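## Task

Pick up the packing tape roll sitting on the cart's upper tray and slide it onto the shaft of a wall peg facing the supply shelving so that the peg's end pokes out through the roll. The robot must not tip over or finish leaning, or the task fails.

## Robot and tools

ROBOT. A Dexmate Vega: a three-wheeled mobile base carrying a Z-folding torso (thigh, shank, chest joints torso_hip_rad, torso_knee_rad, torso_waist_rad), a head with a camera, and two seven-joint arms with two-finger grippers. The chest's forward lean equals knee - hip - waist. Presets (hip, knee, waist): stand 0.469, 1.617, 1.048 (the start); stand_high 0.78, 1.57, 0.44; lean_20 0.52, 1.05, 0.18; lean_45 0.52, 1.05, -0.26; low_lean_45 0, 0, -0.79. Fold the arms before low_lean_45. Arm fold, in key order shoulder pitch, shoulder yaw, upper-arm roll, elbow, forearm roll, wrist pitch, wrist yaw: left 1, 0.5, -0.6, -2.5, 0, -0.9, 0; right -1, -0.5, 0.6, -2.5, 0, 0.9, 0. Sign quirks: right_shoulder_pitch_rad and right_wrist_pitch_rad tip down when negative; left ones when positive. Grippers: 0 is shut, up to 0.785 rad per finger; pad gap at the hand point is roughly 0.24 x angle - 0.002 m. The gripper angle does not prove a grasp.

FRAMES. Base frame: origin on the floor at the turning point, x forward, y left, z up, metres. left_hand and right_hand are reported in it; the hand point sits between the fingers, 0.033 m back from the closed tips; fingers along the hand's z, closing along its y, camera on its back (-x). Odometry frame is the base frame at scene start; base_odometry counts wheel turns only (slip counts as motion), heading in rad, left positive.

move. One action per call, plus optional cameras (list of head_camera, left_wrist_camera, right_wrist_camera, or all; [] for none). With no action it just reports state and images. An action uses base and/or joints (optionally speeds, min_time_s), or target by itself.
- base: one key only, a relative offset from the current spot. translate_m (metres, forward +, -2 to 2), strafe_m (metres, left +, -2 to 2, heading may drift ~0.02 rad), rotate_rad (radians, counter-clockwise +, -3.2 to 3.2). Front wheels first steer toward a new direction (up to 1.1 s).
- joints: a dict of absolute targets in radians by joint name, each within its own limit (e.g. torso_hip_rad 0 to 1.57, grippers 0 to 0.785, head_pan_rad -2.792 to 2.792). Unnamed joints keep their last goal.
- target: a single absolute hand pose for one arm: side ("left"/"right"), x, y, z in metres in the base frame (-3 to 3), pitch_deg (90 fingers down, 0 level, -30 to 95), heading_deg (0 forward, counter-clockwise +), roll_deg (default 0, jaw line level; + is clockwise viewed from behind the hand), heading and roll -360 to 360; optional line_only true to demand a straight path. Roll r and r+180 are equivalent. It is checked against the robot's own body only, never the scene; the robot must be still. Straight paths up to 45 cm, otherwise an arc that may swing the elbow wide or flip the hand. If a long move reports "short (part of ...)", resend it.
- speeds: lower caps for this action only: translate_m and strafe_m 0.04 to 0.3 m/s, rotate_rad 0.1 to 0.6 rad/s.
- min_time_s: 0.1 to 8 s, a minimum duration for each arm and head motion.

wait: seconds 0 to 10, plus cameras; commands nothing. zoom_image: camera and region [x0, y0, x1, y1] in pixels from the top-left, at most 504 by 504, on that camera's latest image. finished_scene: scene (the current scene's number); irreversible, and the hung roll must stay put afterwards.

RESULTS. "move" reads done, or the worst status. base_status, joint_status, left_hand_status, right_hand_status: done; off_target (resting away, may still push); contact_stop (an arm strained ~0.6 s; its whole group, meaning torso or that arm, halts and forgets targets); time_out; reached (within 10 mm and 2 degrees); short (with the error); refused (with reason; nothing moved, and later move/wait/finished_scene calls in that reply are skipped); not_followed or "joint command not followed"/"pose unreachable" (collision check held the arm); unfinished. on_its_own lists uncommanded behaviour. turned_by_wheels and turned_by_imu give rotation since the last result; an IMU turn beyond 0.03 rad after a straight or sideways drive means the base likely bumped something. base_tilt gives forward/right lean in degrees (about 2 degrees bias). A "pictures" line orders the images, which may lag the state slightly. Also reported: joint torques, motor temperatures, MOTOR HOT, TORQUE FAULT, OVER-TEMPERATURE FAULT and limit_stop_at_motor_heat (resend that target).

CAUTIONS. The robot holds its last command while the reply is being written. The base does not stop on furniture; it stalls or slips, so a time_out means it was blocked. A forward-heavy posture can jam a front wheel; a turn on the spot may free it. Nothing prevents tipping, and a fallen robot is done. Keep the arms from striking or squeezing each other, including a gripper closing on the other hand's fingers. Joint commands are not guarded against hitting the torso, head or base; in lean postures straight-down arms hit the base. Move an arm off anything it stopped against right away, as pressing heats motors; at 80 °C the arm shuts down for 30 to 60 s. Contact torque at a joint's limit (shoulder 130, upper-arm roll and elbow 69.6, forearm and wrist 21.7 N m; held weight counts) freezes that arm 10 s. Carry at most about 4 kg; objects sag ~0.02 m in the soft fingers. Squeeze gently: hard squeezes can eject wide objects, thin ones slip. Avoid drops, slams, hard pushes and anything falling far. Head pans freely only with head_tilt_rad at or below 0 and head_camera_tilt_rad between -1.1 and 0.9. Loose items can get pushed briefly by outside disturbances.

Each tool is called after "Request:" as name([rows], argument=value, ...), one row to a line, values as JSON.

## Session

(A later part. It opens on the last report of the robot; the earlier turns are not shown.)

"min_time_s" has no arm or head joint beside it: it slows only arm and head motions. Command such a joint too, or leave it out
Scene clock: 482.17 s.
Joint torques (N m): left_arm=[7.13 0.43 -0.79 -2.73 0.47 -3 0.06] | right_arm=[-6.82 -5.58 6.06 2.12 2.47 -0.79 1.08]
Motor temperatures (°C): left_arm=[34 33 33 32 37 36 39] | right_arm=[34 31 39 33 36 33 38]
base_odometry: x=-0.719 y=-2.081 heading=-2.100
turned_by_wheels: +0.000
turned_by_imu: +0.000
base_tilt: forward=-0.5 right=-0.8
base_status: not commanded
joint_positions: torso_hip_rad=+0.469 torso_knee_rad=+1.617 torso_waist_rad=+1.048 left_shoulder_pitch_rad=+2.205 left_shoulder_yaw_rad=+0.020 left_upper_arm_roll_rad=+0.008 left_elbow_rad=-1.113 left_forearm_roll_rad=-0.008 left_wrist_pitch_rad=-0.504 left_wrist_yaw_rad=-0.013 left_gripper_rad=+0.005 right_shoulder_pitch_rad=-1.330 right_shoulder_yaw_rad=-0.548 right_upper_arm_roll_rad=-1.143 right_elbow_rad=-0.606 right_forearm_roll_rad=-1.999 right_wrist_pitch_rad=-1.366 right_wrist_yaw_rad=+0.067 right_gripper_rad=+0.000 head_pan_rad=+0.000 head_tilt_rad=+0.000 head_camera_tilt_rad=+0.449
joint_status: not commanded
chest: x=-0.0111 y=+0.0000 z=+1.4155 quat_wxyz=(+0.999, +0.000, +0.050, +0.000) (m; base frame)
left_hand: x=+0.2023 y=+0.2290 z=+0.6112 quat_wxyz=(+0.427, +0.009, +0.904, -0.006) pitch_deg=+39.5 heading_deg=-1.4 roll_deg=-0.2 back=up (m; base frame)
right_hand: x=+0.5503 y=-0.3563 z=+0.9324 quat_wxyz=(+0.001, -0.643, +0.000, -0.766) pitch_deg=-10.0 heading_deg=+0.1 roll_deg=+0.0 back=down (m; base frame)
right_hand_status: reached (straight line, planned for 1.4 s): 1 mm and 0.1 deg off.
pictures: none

Request:
move(joints={"right_gripper_rad": 0.08}, cameras=[])

Request:
move(joints={"right_gripper_rad": 0.15}, cameras=["head_camera", "right_wrist_camera"])

Request:
zoom_image(camera="head_camera", region=[510, 300, 610, 390])

Request:
zoom_image(camera="right_wrist_camera", region=[290, 130, 530, 370])

Scene clock: 486.20 s.
Joint torques (N m): left_arm=[6.45 5.15 1.76 -4.29 -0.24 -2.59 -0.22] | right_arm=[-0.3 -6.46 6.26 -0.45 0.54 -2.82 0.37]
Motor temperatures (°C): left_arm=[34 33 33 32 37 36 38] | right_arm=[34 31 39 33 36 33 38]
move: done
base_odometry: x=-0.719 y=-2.081 heading=-2.100
turned_by_wheels: +0.000
turned_by_imu: +0.000
base_tilt: forward=-0.6 right=-0.7
base_status: not commanded
joint_positions: torso_hip_rad=+0.469 torso_knee_rad=+1.617 torso_waist_rad=+1.048 left_shoulder_pitch_rad=+2.205 left_shoulder_yaw_rad=+0.020 left_upper_arm_roll_rad=+0.008 left_elbow_rad=-1.113 left_forearm_roll_rad=-0.008 left_wrist_pitch_rad=-0.504 left_wrist_yaw_rad=-0.013 left_gripper_rad=+0.005 right_shoulder_pitch_rad=-1.330 right_shoulder_yaw_rad=-0.548 right_upper_arm_roll_rad=-1.143 right_elbow_rad=-0.606 right_forearm_roll_rad=-1.999 right_wrist_pitch_rad=-1.366 right_wrist_yaw_rad=+0.067 right_gripper_rad=+0.080 head_pan_rad=+0.000 head_tilt_rad=+0.000 head_camera_tilt_rad=+0.449
joint_status: all done
chest: x=-0.0111 y=+0.0000 z=+1.4155 quat_wxyz=(+0.999, +0.000, +0.050, +0.000) (m; base frame)
left_hand: x=+0.2023 y=+0.2290 z=+0.6112 quat_wxyz=(+0.427, +0.009, +0.904, -0.006) pitch_deg=+39.5 heading_deg=-1.4 roll_deg=-0.2 back=up (m; base frame)
right_hand: x=+0.5502 y=-0.3567 z=+0.9320 quat_wxyz=(+0.000, -0.643, +0.000, -0.766) pitch_deg=-10.0 heading_deg=+0.0 roll_deg=+0.0 back=down (m; base frame)
pictures: none
No camera images: "cameras" was empty.

Scene clock: 486.73 s.
Joint torques (N m): left_arm=[7.12 -0.44 0.66 -3.12 -0.17 -2.25 -0.14] | right_arm=[-1.02 -6.46 5.92 0.18 0.36 -2.87 0.16]
Motor temperatures (°C): left_arm=[34 33 33 32 37 36 38] | right_arm=[34 31 39 33 36 33 38]
move: done
base_odometry: x=-0.719 y=-2.081 heading=-2.100
turned_by_wheels: +0.000
turned_by_imu: +0.000
base_tilt: forward=-0.7 right=-0.7
base_status: not commanded
joint_positions: torso_hip_rad=+0.469 torso_knee_rad=+1.617 torso_waist_rad=+1.048 left_shoulder_pitch_rad=+2.205 left_shoulder_yaw_rad=+0.020 left_upper_arm_roll_rad=+0.008 left_elbow_rad=-1.113 left_forearm_roll_rad=-0.008 left_wrist_pitch_rad=-0.504 left_wrist_yaw_rad=-0.013 left_gripper_rad=+0.005 right_shoulder_pitch_rad=-1.330 right_shoulder_yaw_rad=-0.548 right_upper_arm_roll_rad=-1.143 right_elbow_rad=-0.606 right_forearm_roll_rad=-1.999 right_wrist_pitch_rad=-1.366 right_wrist_yaw_rad=+0.067 right_gripper_rad=+0.150 head_pan_rad=+0.000 head_tilt_rad=+0.000 head_camera_tilt_rad=+0.449
joint_status: all done
chest: x=-0.0111 y=+0.0000 z=+1.4155 quat_wxyz=(+0.999, +0.000, +0.050, +0.000) (m; base frame)
left_hand: x=+0.2023 y=+0.2290 z=+0.6112 quat_wxyz=(+0.427, +0.009, +0.904, -0.006) pitch_deg=+39.5 heading_deg=-1.4 roll_deg=-0.2 back=up (m; base frame)
right_hand: x=+0.5502 y=-0.3567 z=+0.9320 quat_wxyz=(+0.000, -0.643, +0.000, -0.766) pitch_deg=-10.0 heading_deg=+0.0 roll_deg=+0.0 back=down (m; base frame)
pictures: head_camera, right_wrist_camera
camera_calibration:
head_camera: T_world_to_cam=[[-0.00300204, -0.999251, 0.0385929, -0.0336029], [-0.551861, -0.0305286, -0.833377, 1.22954], [0.833931, -0.0237998, -0.551356, 0.846046], [0, 0, 0, 1]] pos_world=[-0.0271065, 0.0240943, 1.49244]
right_wrist_camera: T_world_to_cam=[[0.0428343, 0.999049, 0.0081611, 0.32968], [-0.284533, 0.00436823, 0.958656, -0.682244], [0.957709, -0.0433854, 0.28445, -0.650762], [0, 0, 0, 1]] pos_world=[0.414998, -0.354619, 0.836456]

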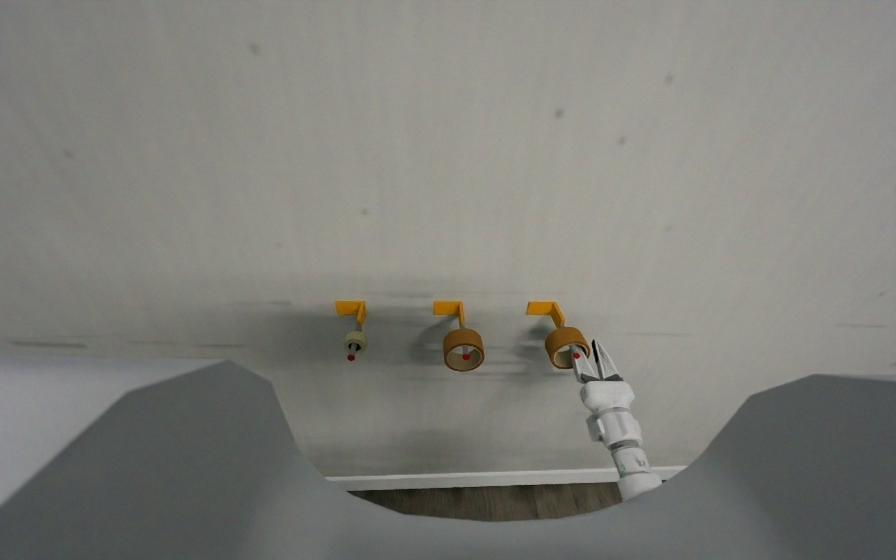

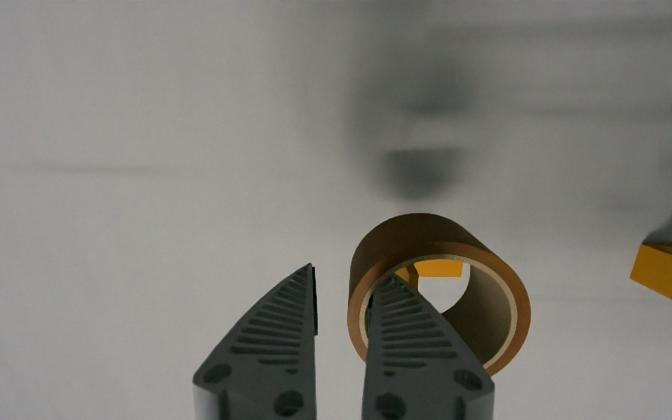

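Scaled by 5.040 from the camera's 896x560 image, which has a finer 960x600 frame.

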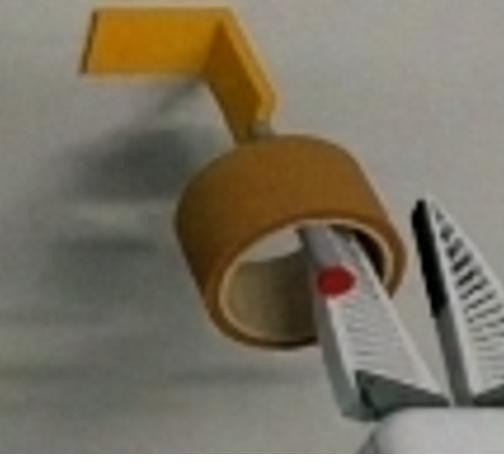

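Scaled by 2.100 from the camera's 672x420 image, which has a finer 960x600 frame.

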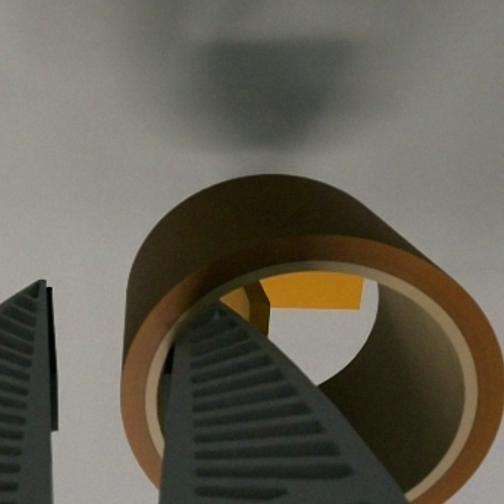

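Request:
move(target={"side": "right", "x": 0.471, "y": -0.356, "z": 0.916, "pitch_deg": -10, "heading_deg": 0, "line_only": true}, cameras=["head_camera", "right_wrist_camera"])

Request:
zoom_image(camera="head_camera", region=[510, 300, 610, 390])

Scene clock: 496.53 s.
Joint torques (N m): left_arm=[2.77 1.28 1.35 -3.16 0.06 -1.85 0.51] | right_arm=[-6.13 -3.29 6.38 -3.19 -0.43 -2.87 -0.31]
Motor temperatures (°C): left_arm=[34 33 33 32 37 36 38] | right_arm=[33 31 39 33 36 33 38]
move: done
base_odometry: x=-0.719 y=-2.081 heading=-2.100
turned_by_wheels: +0.000
turned_by_imu: -0.001
base_tilt: forward=-0.6 right=-0.8
base_status: not commanded
joint_positions: torso_hip_rad=+0.469 torso_knee_rad=+1.617 torso_waist_rad=+1.048 left_shoulder_pitch_rad=+2.205 left_shoulder_yaw_rad=+0.020 left_upper_arm_roll_rad=+0.008 left_elbow_rad=-1.113 left_forearm_roll_rad=-0.008 left_wrist_pitch_rad=-0.504 left_wrist_yaw_rad=-0.013 left_gripper_rad=+0.005 right_shoulder_pitch_rad=-1.617 right_shoulder_yaw_rad=-0.445 right_upper_arm_roll_rad=-0.617 right_elbow_rad=-0.662 right_forearm_roll_rad=-2.307 right_wrist_pitch_rad=-1.366 right_wrist_yaw_rad=-0.094 right_gripper_rad=+0.150 head_pan_rad=+0.000 head_tilt_rad=+0.000 head_camera_tilt_rad=+0.449
joint_status: not commanded
chest: x=-0.0111 y=+0.0000 z=+1.4155 quat_wxyz=(+0.999, +0.000, +0.050, +0.000) (m; base frame)
left_hand: x=+0.2023 y=+0.2290 z=+0.6112 quat_wxyz=(+0.427, +0.009, +0.904, -0.006) pitch_deg=+39.5 heading_deg=-1.4 roll_deg=-0.2 back=up (m; base frame)
right_hand: x=+0.4718 y=-0.3558 z=+0.9160 quat_wxyz=(+0.000, -0.643, +0.000, -0.766) pitch_deg=-10.0 heading_deg=+0.0 roll_deg=+0.0 back=down (m; base frame)
right_hand_status: reached (straight line, planned for 2.0 s): 1 mm and 0.0 deg off.
pictures: head_camera, right_wrist_camera
camera_calibration:
head_camera: T_world_to_cam=[[-0.00300204, -0.999251, 0.0385929, -0.0336029], [-0.551861, -0.0305286, -0.833377, 1.22954], [0.833931, -0.0237998, -0.551356, 0.846046], [0, 0, 0, 1]] pos_world=[-0.0271065, 0.0240943, 1.49244]
right_wrist_camera: T_world_to_cam=[[0.0430942, 0.999036, 0.00833938, 0.331929], [-0.284444, 0.0042672, 0.958683, -0.689402], [0.957723, -0.0436858, 0.284354, -0.571145], [0, 0, 0, 1]] pos_world=[0.336598, -0.353618, 0.820557]

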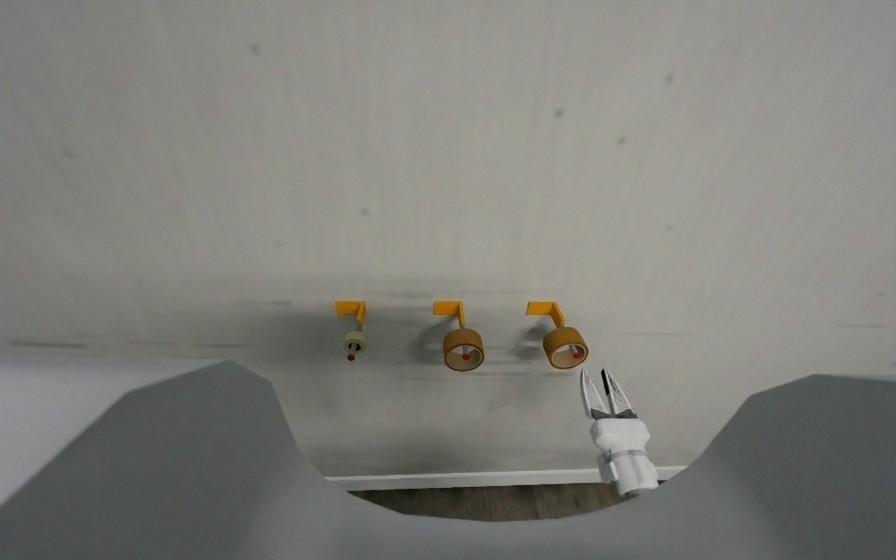

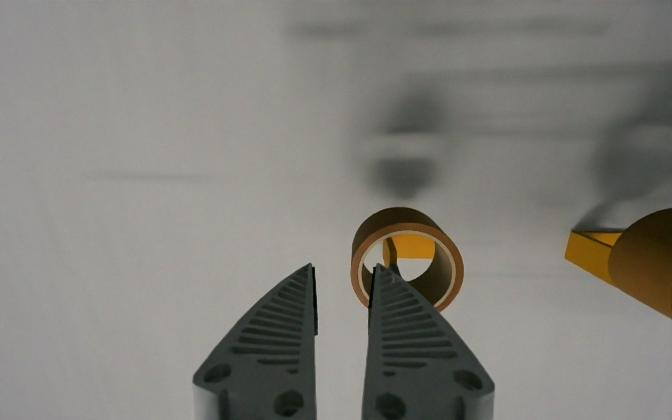

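Scaled by 5.040 from the camera's 896x560 image, which has a finer 960x600 frame.

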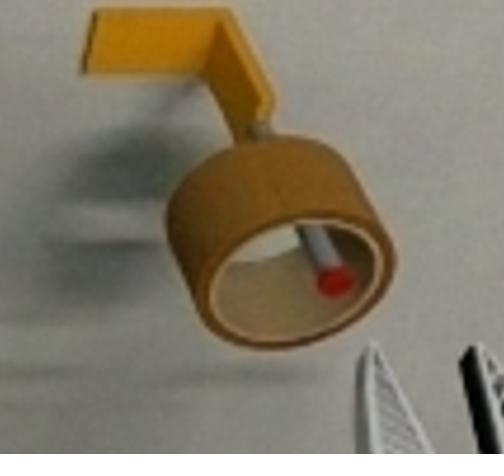

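Request:
move(base={"translate_m": -0.25}, joints={"head_camera_tilt_rad": 0.35}, cameras=["head_camera", "right_wrist_camera"])

Request:
zoom_image(camera="head_camera", region=[430, 270, 590, 370])

Request:
zoom_image(camera="right_wrist_camera", region=[300, 170, 580, 300])

Scene clock: 506.23 s.
Joint torques (N m): left_arm=[6.3 -1.05 1.25 -3.32 -0.16 -2.31 -0.17] | right_arm=[-2.86 -2.98 5.62 -2.07 -0.33 -3.41 -0.18]
Motor temperatures (°C): left_arm=[33 33 33 32 37 36 38] | right_arm=[33 31 39 33 36 33 38]
move: done
base_odometry: x=-0.593 y=-1.865 heading=-2.098
turned_by_wheels: +0.002
turned_by_imu: +0.003
base_tilt: forward=-0.5 right=-0.8
base_status: done
joint_positions: torso_hip_rad=+0.469 torso_knee_rad=+1.617 torso_waist_rad=+1.048 left_shoulder_pitch_rad=+2.205 left_shoulder_yaw_rad=+0.020 left_upper_arm_roll_rad=+0.008 left_elbow_rad=-1.113 left_forearm_roll_rad=-0.008 left_wrist_pitch_rad=-0.504 left_wrist_yaw_rad=-0.013 left_gripper_rad=+0.005 right_shoulder_pitch_rad=-1.619 right_shoulder_yaw_rad=-0.444 right_upper_arm_roll_rad=-0.613 right_elbow_rad=-0.662 right_forearm_roll_rad=-2.308 right_wrist_pitch_rad=-1.366 right_wrist_yaw_rad=-0.096 right_gripper_rad=+0.150 head_pan_rad=+0.000 head_tilt_rad=+0.000 head_camera_tilt_rad=+0.351
joint_status: all done
chest: x=-0.0112 y=+0.0000 z=+1.4155 quat_wxyz=(+0.999, +0.000, +0.050, +0.000) (m; base frame)
left_hand: x=+0.2023 y=+0.2290 z=+0.6112 quat_wxyz=(+0.427, +0.009, +0.904, -0.006) pitch_deg=+39.4 heading_deg=-1.4 roll_deg=-0.2 back=up (m; base frame)
right_hand: x=+0.4711 y=-0.3559 z=+0.9159 quat_wxyz=(+0.000, -0.643, +0.000, -0.766) pitch_deg=-10.0 heading_deg=+0.0 roll_deg=+0.0 back=down (m; base frame)
pictures: head_camera, right_wrist_camera
camera_calibration:
head_camera: T_world_to_cam=[[-0.00679201, -0.999251, 0.0381071, -0.0331803], [-0.467026, -0.0305267, -0.883717, 1.3108], [0.884218, -0.0237992, -0.466468, 0.724205], [0, 0, 0, 1]] pos_world=[-0.0284059, 0.0240943, 1.49745]
right_wrist_camera: T_world_to_cam=[[0.0431529, 0.999035, 0.0081441, 0.332199], [-0.284435, 0.0044709, 0.958685, -0.689437], [0.957723, -0.0436865, 0.284354, -0.57045], [0, 0, 0, 1]] pos_world=[0.335898, -0.353718, 0.820457]

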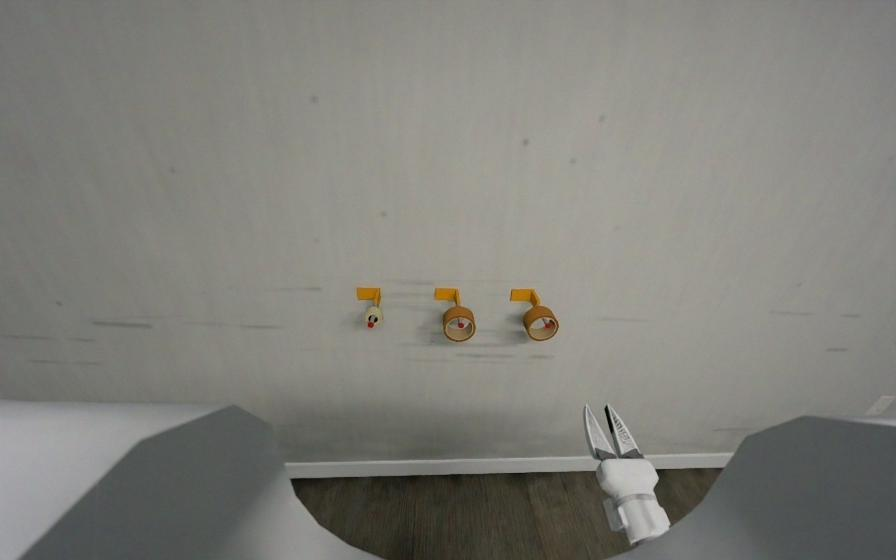

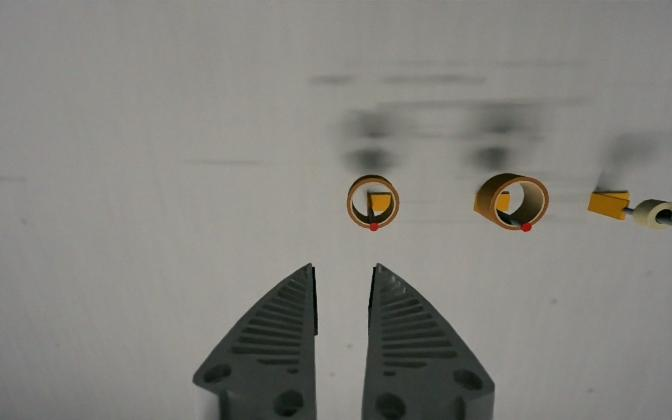

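Scaled by 3.150 from the camera's 896x560 image, which has a finer 960x600 frame.

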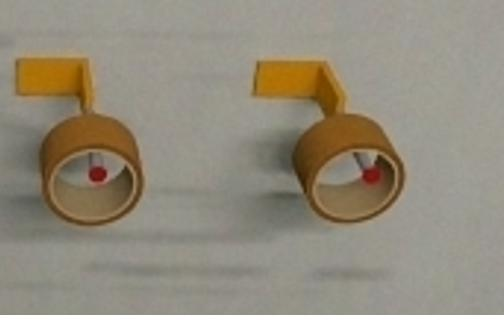

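Scaled by 1.800 from the camera's 672x420 image, which has a finer 960x600 frame.

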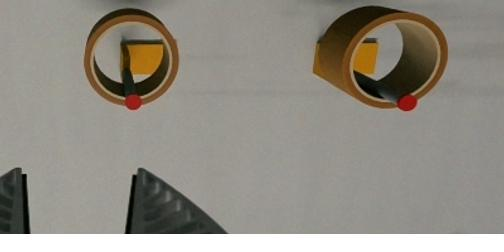

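Request:
finished_scene(scene=1)

The scene is finished: the task was done.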